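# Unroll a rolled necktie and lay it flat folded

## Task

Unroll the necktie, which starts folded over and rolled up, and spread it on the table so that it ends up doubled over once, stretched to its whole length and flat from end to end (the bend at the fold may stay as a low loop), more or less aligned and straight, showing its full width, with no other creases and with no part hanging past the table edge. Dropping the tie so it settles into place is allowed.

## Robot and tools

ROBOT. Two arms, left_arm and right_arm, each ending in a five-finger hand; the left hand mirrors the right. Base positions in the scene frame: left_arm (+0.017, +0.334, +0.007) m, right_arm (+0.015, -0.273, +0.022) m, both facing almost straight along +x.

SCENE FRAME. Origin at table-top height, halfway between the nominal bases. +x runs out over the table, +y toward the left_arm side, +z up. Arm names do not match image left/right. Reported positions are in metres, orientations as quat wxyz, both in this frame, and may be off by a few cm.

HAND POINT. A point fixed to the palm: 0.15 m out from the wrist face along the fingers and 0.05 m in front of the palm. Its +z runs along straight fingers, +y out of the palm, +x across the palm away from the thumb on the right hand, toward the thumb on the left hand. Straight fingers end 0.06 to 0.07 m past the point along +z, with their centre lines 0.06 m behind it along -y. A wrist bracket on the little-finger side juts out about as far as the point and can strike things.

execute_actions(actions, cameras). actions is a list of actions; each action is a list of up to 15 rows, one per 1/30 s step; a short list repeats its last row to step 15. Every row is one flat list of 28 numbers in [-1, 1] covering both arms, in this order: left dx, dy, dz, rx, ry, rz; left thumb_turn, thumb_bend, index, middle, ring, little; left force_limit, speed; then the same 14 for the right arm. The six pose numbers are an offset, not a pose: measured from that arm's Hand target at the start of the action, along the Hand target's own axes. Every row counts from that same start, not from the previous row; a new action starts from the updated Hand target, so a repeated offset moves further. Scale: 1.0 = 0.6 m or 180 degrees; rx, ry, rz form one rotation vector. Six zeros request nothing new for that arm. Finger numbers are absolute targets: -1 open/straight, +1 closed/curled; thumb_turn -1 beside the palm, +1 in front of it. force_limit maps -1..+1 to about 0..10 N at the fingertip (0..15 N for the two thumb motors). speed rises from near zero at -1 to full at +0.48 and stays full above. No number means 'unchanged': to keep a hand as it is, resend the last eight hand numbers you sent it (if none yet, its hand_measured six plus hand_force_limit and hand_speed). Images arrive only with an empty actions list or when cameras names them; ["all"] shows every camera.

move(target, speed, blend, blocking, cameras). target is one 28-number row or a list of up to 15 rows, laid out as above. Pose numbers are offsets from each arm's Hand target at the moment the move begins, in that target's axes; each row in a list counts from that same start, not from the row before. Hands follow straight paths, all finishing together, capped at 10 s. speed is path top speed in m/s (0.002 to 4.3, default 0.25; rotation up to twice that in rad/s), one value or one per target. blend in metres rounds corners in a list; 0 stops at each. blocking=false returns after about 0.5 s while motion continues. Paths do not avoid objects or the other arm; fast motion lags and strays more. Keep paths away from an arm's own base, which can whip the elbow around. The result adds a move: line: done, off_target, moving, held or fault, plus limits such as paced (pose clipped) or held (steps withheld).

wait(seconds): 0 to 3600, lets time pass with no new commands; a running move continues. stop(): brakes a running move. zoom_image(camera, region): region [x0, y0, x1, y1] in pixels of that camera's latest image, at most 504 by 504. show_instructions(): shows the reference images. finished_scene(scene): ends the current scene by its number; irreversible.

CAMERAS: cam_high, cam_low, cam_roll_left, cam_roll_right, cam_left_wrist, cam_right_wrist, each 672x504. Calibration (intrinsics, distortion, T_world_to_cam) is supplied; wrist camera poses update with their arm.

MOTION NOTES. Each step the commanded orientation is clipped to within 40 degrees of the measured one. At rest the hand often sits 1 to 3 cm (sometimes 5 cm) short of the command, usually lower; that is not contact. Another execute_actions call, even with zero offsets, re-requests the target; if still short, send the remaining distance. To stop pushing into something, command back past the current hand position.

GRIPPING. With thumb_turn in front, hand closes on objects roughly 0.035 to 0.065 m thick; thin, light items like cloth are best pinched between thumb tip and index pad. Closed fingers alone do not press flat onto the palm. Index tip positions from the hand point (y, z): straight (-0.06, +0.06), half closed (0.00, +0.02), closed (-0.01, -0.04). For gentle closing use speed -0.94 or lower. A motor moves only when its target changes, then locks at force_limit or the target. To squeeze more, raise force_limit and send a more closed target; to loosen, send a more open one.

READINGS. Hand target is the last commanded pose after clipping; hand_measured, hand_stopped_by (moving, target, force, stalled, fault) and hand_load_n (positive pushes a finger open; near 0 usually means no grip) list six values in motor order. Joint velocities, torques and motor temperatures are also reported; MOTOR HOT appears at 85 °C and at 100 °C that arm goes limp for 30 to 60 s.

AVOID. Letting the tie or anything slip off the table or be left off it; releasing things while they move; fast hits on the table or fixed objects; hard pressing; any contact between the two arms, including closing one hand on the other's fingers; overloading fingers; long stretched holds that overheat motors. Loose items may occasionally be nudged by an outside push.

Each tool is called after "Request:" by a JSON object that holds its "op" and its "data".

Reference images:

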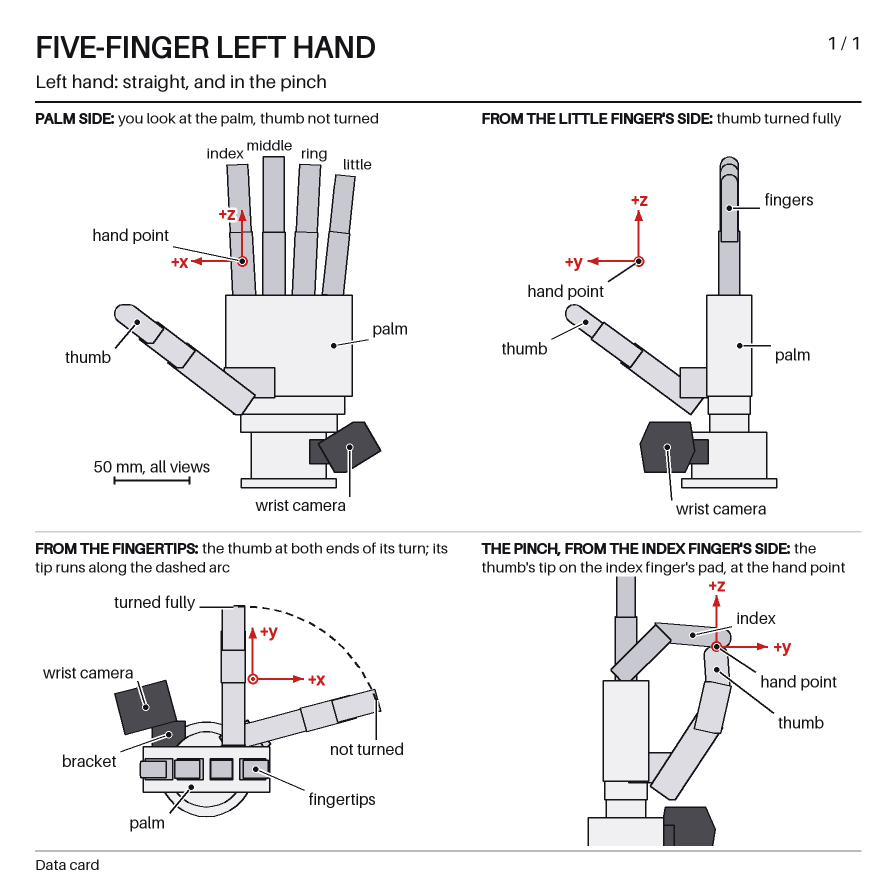

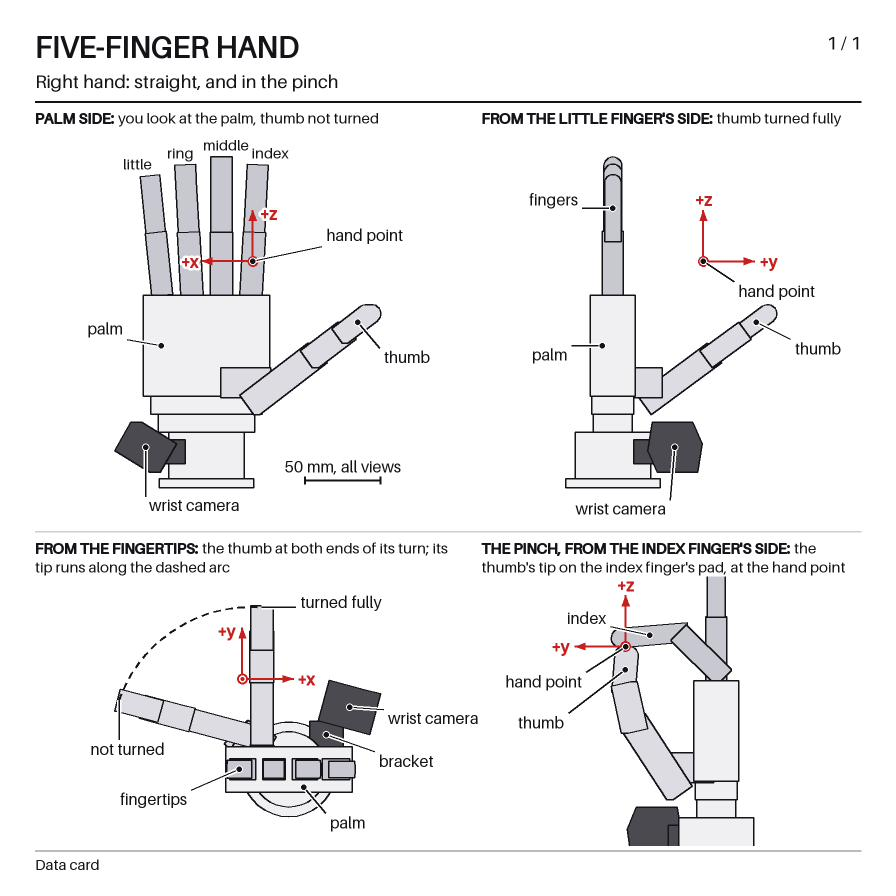

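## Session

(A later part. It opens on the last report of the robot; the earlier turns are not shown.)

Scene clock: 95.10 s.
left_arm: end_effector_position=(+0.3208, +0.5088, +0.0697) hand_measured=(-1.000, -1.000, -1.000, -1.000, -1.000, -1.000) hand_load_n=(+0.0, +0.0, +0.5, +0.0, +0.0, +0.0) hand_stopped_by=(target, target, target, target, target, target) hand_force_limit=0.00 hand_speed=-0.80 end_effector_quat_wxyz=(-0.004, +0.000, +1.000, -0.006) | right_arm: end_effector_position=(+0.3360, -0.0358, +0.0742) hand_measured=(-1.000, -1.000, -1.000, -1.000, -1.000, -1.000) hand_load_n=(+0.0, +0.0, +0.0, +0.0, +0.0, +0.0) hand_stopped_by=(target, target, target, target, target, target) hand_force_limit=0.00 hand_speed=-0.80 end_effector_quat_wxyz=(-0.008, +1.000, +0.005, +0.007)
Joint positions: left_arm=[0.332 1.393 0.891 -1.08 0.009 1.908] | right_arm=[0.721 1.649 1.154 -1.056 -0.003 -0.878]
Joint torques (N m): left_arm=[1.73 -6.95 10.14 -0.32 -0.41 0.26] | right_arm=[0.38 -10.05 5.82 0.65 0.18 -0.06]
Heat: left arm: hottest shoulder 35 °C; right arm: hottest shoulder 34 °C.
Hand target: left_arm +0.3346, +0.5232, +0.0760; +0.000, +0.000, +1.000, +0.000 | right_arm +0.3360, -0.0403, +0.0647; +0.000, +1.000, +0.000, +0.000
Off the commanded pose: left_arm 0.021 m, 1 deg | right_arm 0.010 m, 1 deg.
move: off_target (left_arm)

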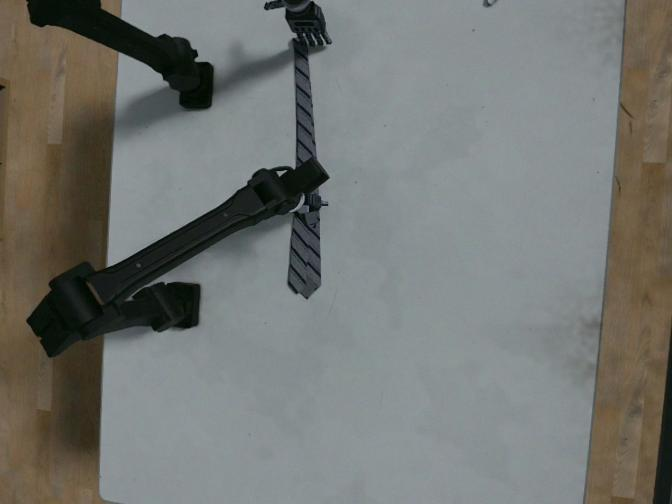

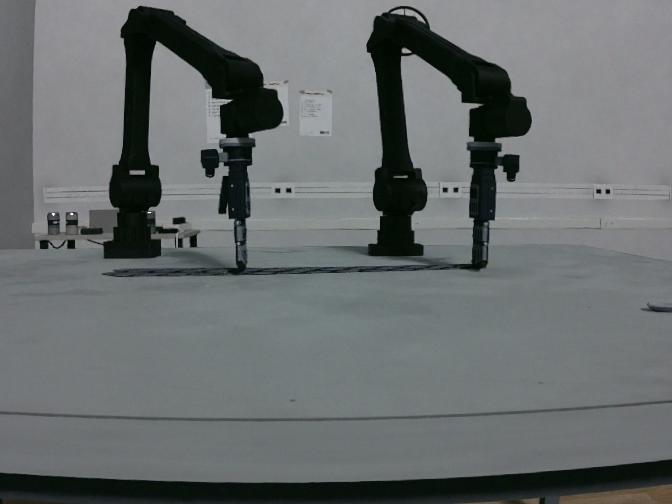

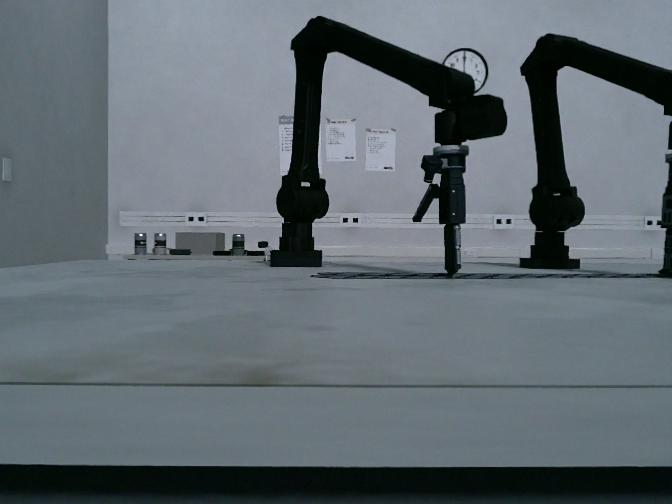

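Request:
{"op": "move", "data": {"target": [[0,0,-0.15,0,0,0,-1,-1,-1,-1,-1,-1,0,-0.8,0,0,-0.15,0,0,0,-1,-1,-1,-1,-1,-1,0,-0.8],[-0.2,0,-0.2,0,0,0,-1,-1,-1,-1,-1,-1,0,-0.8,0.25,0,-0.2,0,0,0,-1,-1,-1,-1,-1,-1,0,-0.8]], "speed": [0.1,0.3], "cameras": ["all"]}}

Request:
{"op": "zoom_image", "data": {"camera": "cam_roll_left", "region": [420, 235, 520, 285]}}

Request:
{"op": "zoom_image", "data": {"camera": "cam_high", "region": [240, 20, 380, 320]}}

Request:
{"op": "zoom_image", "data": {"camera": "cam_high", "region": [270, 220, 350, 310]}}

Scene clock: 102.67 s.
left_arm: end_effector_position=(+0.4390, +0.5231, +0.1859) hand_measured=(-1.000, -1.000, -1.000, -1.000, -1.000, -1.000) hand_load_n=(+0.0, +0.0, +0.0, +0.0, +0.0, +0.0) hand_stopped_by=(target, target, target, target, target, target) hand_force_limit=0.00 hand_speed=-0.80 end_effector_quat_wxyz=(-0.010, +0.002, +1.000, -0.003) | right_arm: end_effector_position=(+0.4770, -0.0473, +0.1739) hand_measured=(-1.000, -1.000, -1.000, -1.000, -1.000, -1.000) hand_load_n=(+0.0, -0.5, +0.0, +0.0, +0.0, +0.0) hand_stopped_by=(target, target, target, target, target, target) hand_force_limit=0.00 hand_speed=-0.80 end_effector_quat_wxyz=(+0.006, +1.000, -0.008, -0.011)
Joint positions: left_arm=[0.275 1.595 1.436 -1.432 0.001 1.855] | right_arm=[0.542 1.872 1.731 -1.455 -0.001 -1.031]
Joint torques (N m): left_arm=[-0.62 -12.16 11.33 -0.53 -0.07 -0.03] | right_arm=[1.55 -15.03 10.26 -0.14 0.12 -0.17]
Heat: left arm: hottest shoulder 35 °C; right arm: hottest shoulder 33 °C.
Hand target: left_arm +0.4546, +0.5230, +0.1960; +0.000, +0.001, +1.000, +0.000 | right_arm +0.4860, -0.0403, +0.1848; +0.000, +1.000, +0.000, +0.000
Off the commanded pose: left_arm 0.018 m, 1 deg | right_arm 0.016 m, 2 deg.
move: off_target (left_arm, right_arm)
cam_left_wrist: T_world_to_cam=[[-0.29881, -0.9543, -0.00392, 0.63632], [-0.80863, 0.25101, 0.53208, 0.12387], [-0.50678, 0.16216, -0.84669, 0.4094]] pos_world=[0.49779, 0.50976, 0.28322]
cam_right_wrist: T_world_to_cam=[[0.25118, -0.96727, -0.0359, -0.15598], [-0.79856, -0.22804, 0.55705, 0.26658], [-0.54701, -0.11125, -0.8297, 0.51722]] pos_world=[0.53498, -0.03254, 0.27504]

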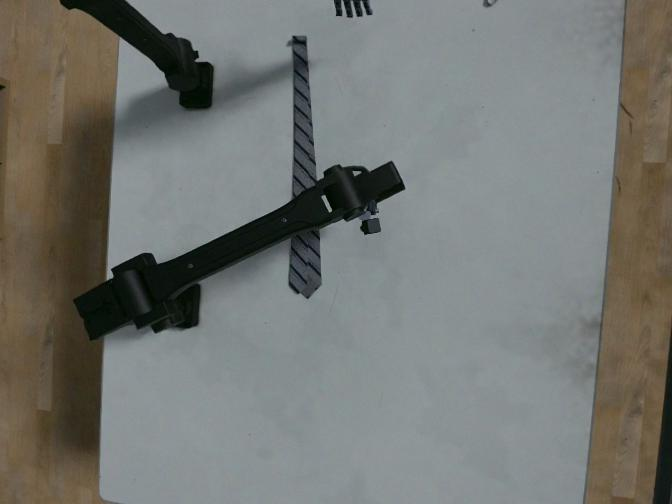

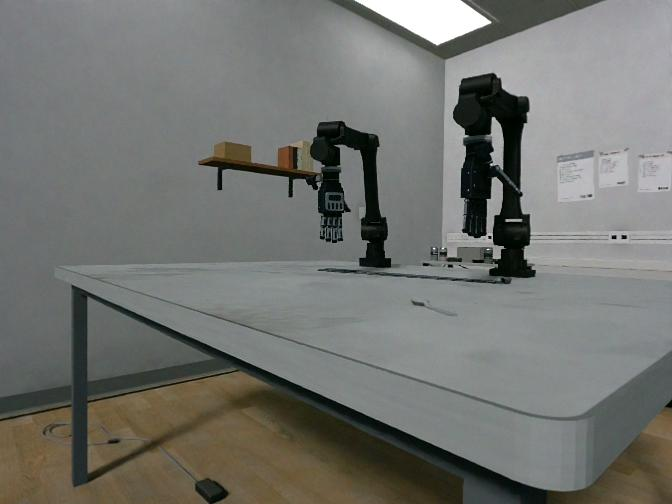

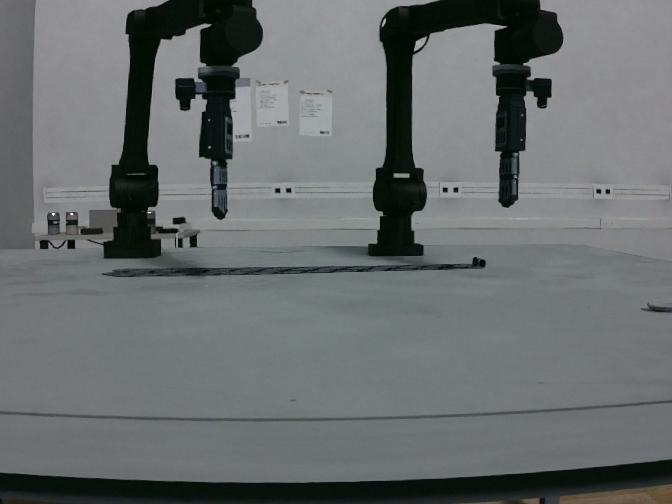

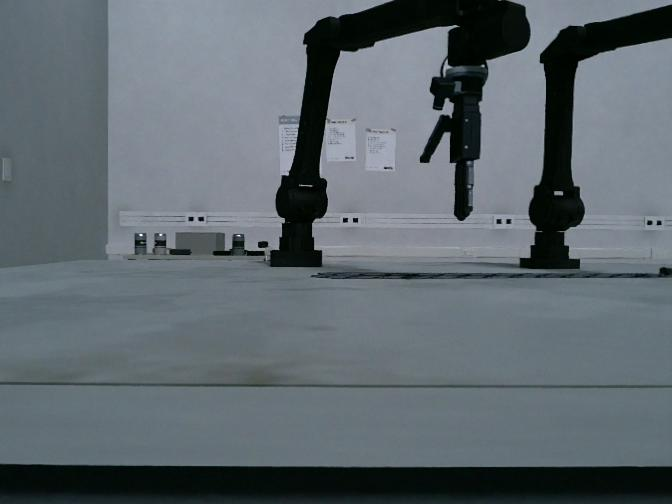

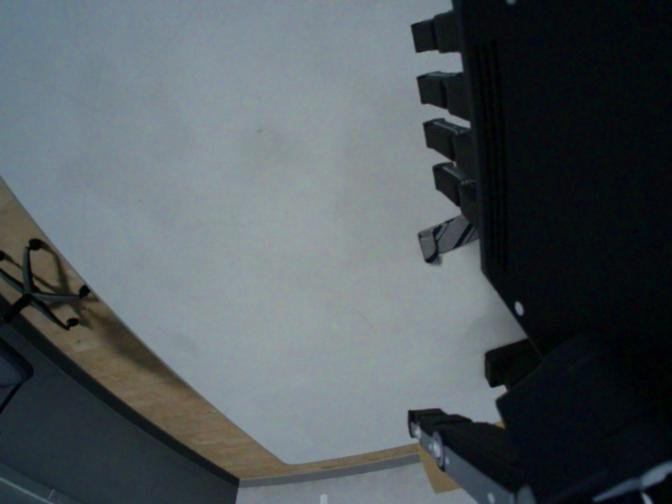

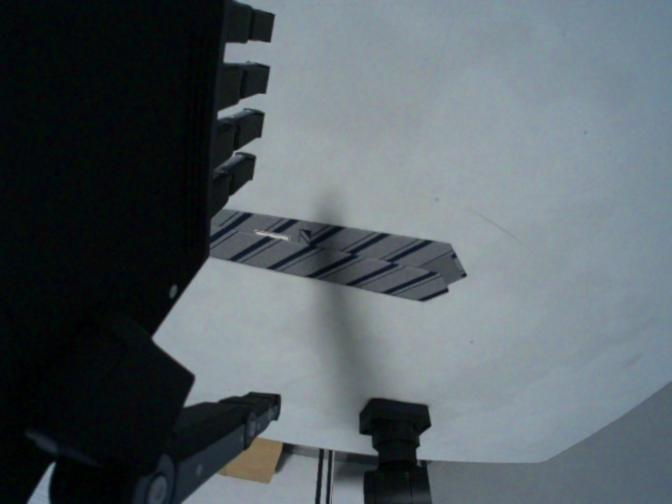

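Scaled by 5.040 from the camera's image (finer frame: 960x720).

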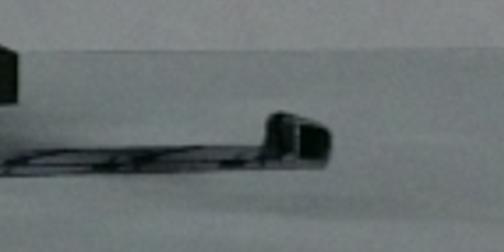

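Scaled by 1.680 from the camera's image (finer frame: 960x720).

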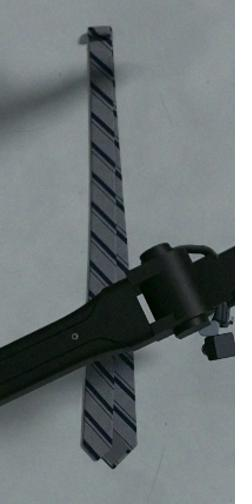

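Scaled by 5.600 from the camera's image (finer frame: 960x720).

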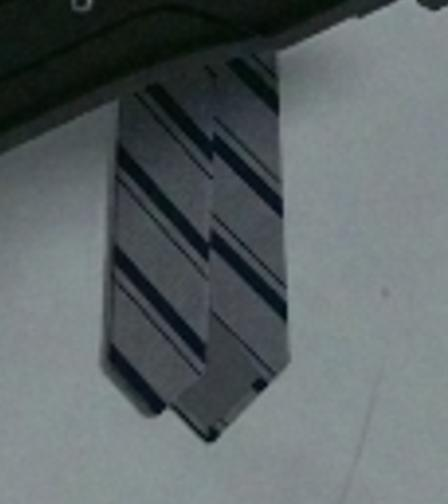

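Request:
{"op": "move", "data": {"target": [[0.228,-0.1,0.09,0,0,0,-1,-1,-1,-1,-1,-1,0,-0.8,-0.25,-0.133,0.1,0,0,0,-1,-1,-1,-1,-1,-1,0,-0.8],[0.228,-0.1,0.2,0,0,0,-1,-1,-1,-1,-1,-1,0,-0.8,-0.25,-0.133,0.208,0,0,0,-1,-1,-1,-1,-1,-1,0,-0.8],[0.228,0.12,0.2,0,0,0,-1,-1,-1,-1,-1,-1,0,-0.8,-0.25,-0.133,0.208,0,0,0,-1,-1,-1,-1,-1,-1,0,-0.8]], "speed": [0.2,0.08,0.04], "cameras": ["cam_high","cam_roll_left","cam_left_wrist"]}}

Request:
{"op": "zoom_image", "data": {"camera": "cam_roll_left", "region": [420, 200, 560, 285]}}

Request:
{"op": "zoom_image", "data": {"camera": "cam_high", "region": [240, 0, 380, 300]}}

Scene clock: 119.73 s.
left_arm: end_effector_position=(+0.3025, +0.5780, +0.0713) hand_measured=(-1.000, -1.000, -1.000, -1.000, -1.000, -1.000) hand_load_n=(+0.0, +0.0, +0.0, +0.0, +0.0, +0.0) hand_stopped_by=(target, target, target, target, target, target) hand_force_limit=0.00 hand_speed=-0.80 end_effector_quat_wxyz=(-0.017, -0.022, +1.000, +0.004) | right_arm: end_effector_position=(+0.3368, +0.0452, +0.0733) hand_measured=(-1.000, -1.000, -1.000, -1.000, -1.000, -1.000) hand_load_n=(+0.0, +0.0, +0.0, +0.0, +0.0, +0.0) hand_stopped_by=(target, target, target, target, target, target) hand_force_limit=0.00 hand_speed=-0.80 end_effector_quat_wxyz=(-0.013, +1.000, +0.006, +0.008)
Joint positions: left_arm=[0.512 1.443 0.941 -1.095 -0.022 2.044] | right_arm=[0.838 1.776 1.325 -1.09 -0.007 -0.764]
Joint torques (N m): left_arm=[1.44 -7.65 10.13 0.39 -0.2 0.21] | right_arm=[0.62 -11.75 5.85 0.54 0.31 0]
Heat: left arm: hottest shoulder 35 °C; right arm: hottest shoulder 34 °C.
Hand target: left_arm +0.3179, +0.5952, +0.0761; +0.000, +0.000, +1.000, +0.000 | right_arm +0.3361, +0.0395, +0.0600; +0.000, +1.000, +0.000, +0.000
Off the commanded pose: left_arm 0.024 m, 3 deg | right_arm 0.015 m, 2 deg.
joint sent to its limit (left arm) — joint 6 (wrist roll), upper limit. The joint targets are off in orientation, not in position.
move: off_target (left_arm, right_arm)
cam_left_wrist: T_world_to_cam=[[-0.25281, -0.96742, -0.01392, 0.64172], [-0.81202, 0.20434, 0.54669, 0.08756], [-0.52603, 0.14952, -0.83722, 0.24671]] pos_world=[0.36311, 0.56603, 0.16762]

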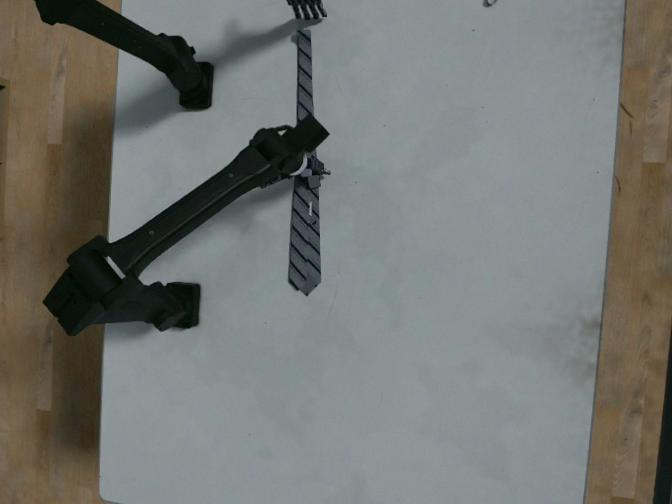

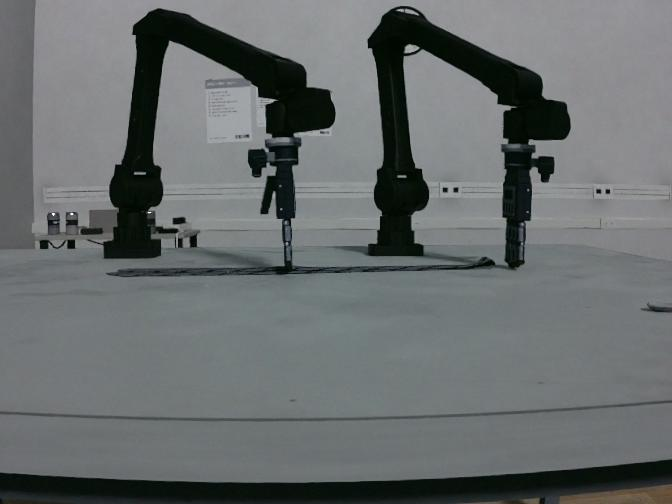

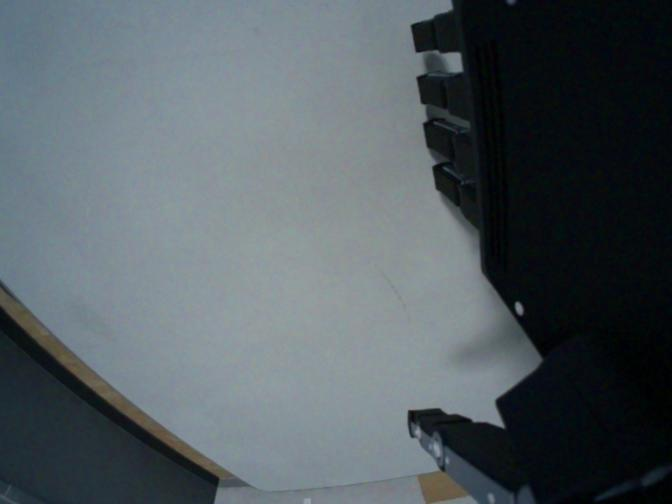

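Scaled by 3.600 from the camera's image (finer frame: 960x720).

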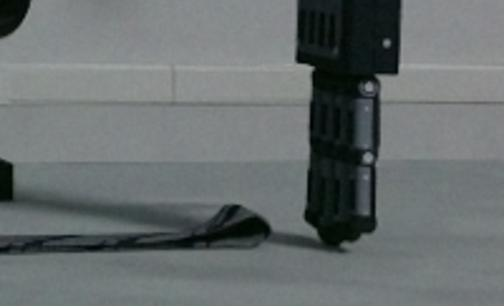

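Scaled by 1.680 from the camera's image (finer frame: 960x720).

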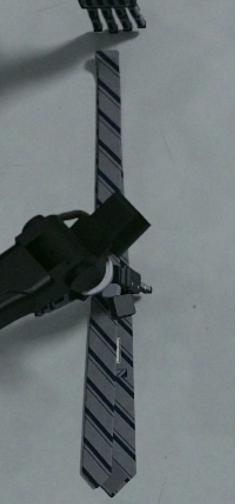

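Request:
{"op": "move", "data": {"target": [[0,0,-0.15,0,0,0,-1,-1,-1,-1,-1,-1,0,-0.8,0,0,-0.15,0,0,0,-1,-1,-1,-1,-1,-1,0,-0.8],[-0.2,0,-0.2,0,0,0,-1,-1,-1,-1,-1,-1,0,-0.8,0.25,-0.1,-0.2,0,0,0,-1,-1,-1,-1,-1,-1,0,-0.8]], "speed": [0.1,0.3], "cameras": ["all"]}}

Request:
{"op": "zoom_image", "data": {"camera": "cam_high", "region": [270, 220, 350, 310]}}

Request:
{"op": "zoom_image", "data": {"camera": "cam_roll_left", "region": [90, 245, 510, 285]}}

Scene clock: 129.57 s.
left_arm: end_effector_position=(+0.4219, +0.5927, +0.1869) hand_measured=(-1.000, -1.000, -1.000, -1.000, -1.000, -1.000) hand_load_n=(+0.0, +0.0, +0.0, +0.0, -0.5, +0.0) hand_stopped_by=(target, target, target, target, target, target) hand_force_limit=0.00 hand_speed=-0.80 end_effector_quat_wxyz=(-0.009, +0.003, +1.000, -0.004) | right_arm: end_effector_position=(+0.4789, +0.0936, +0.1706) hand_measured=(-1.000, -1.000, -1.000, -1.000, -1.000, -1.000) hand_load_n=(+0.0, +0.0, +0.0, +0.0, +0.0, +0.0) hand_stopped_by=(target, target, target, target, target, target) hand_force_limit=0.00 hand_speed=-0.80 end_effector_quat_wxyz=(+0.007, +1.000, -0.006, -0.010)
Joint positions: left_arm=[0.424 1.614 1.461 -1.437 0 2.005] | right_arm=[0.729 2.122 2.116 -1.588 -0.002 -0.849]
Joint torques (N m): left_arm=[-0.44 -12.1 11.45 -0.51 -0.01 -0.04] | right_arm=[1.14 -18.2 10.41 -0.18 0.15 -0.18]
Heat: left arm: hottest elbow 36 °C; right arm: hottest shoulder 34 °C.
Hand target: left_arm +0.4379, +0.5951, +0.1962; +0.000, +0.001, +1.000, +0.000 | right_arm +0.4861, +0.0995, +0.1800; +0.000, +1.000, +0.000, +0.000
Off the commanded pose: left_arm 0.019 m, 1 deg | right_arm 0.013 m, 2 deg.
move: off_target (left_arm, right_arm)
cam_left_wrist: T_world_to_cam=[[-0.29911, -0.95421, -0.00397, 0.69765], [-0.80978, 0.25163, 0.53003, 0.09252], [-0.50476, 0.16176, -0.84797, 0.38986]] pos_world=[0.48039, 0.57936, 0.28432]
cam_right_wrist: T_world_to_cam=[[0.25506, -0.96635, -0.03342, -0.02264], [-0.79941, -0.23019, 0.55495, 0.30298], [-0.54396, -0.11483, -0.83122, 0.53035]] pos_world=[0.53647, 0.10877, 0.27194]

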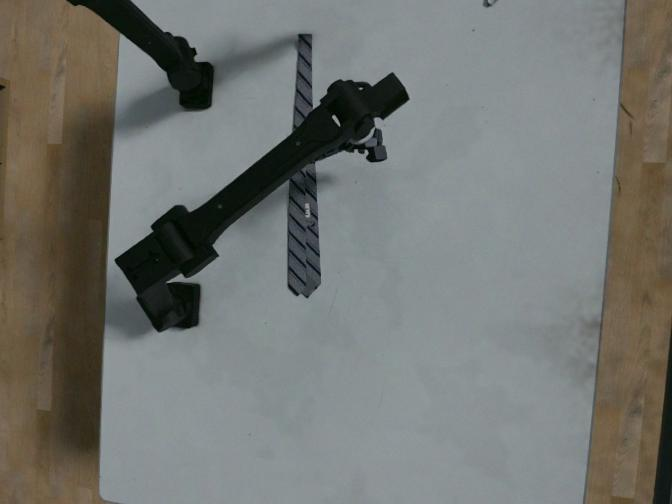

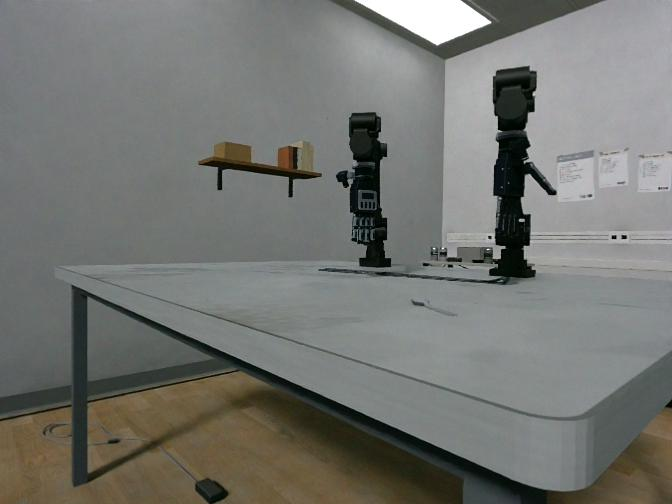

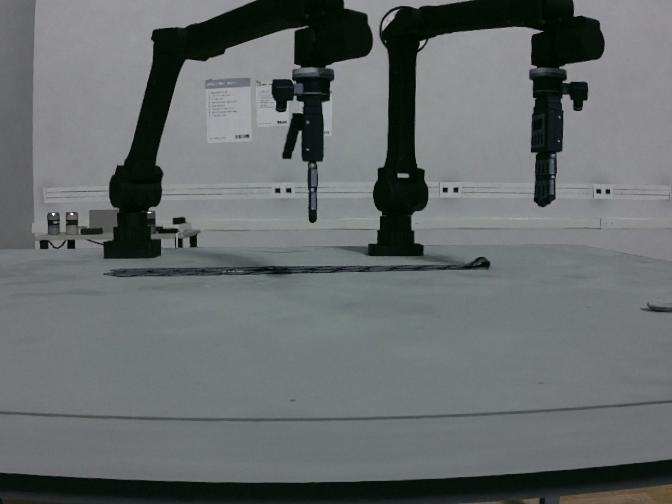

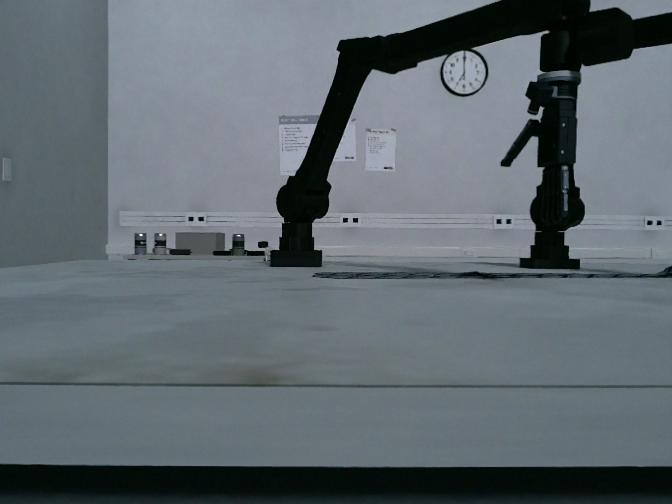

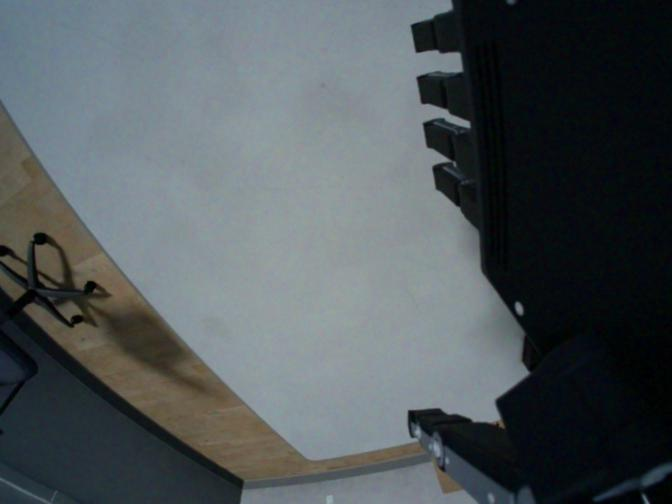

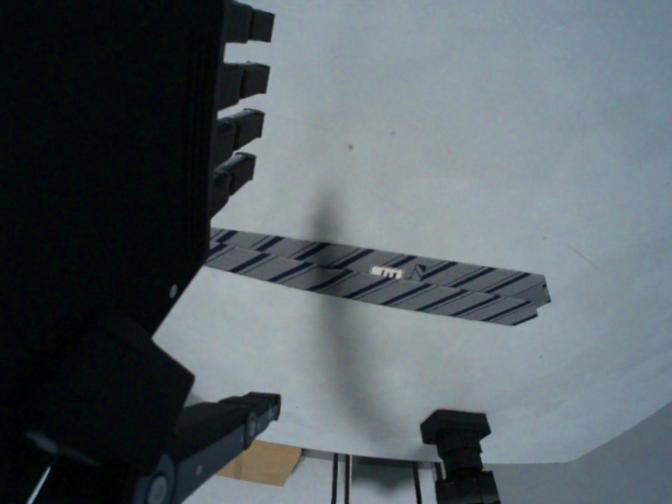

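Scaled by 5.600 from the camera's image (finer frame: 960x720).

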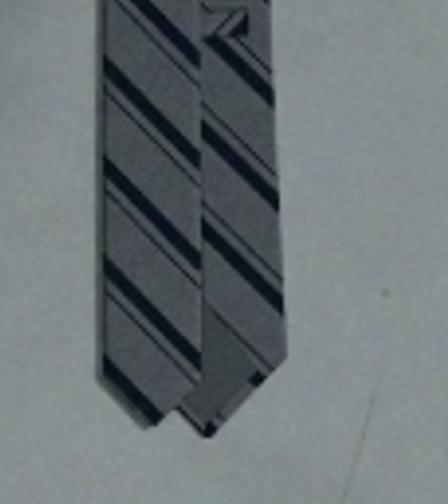

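Scaled by 1.200 from the camera's image (finer frame: 960x720).

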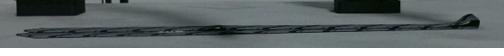

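Request:
{"op": "finished_scene", "data": {"scene": 2}}

The scene is finished: the task was done.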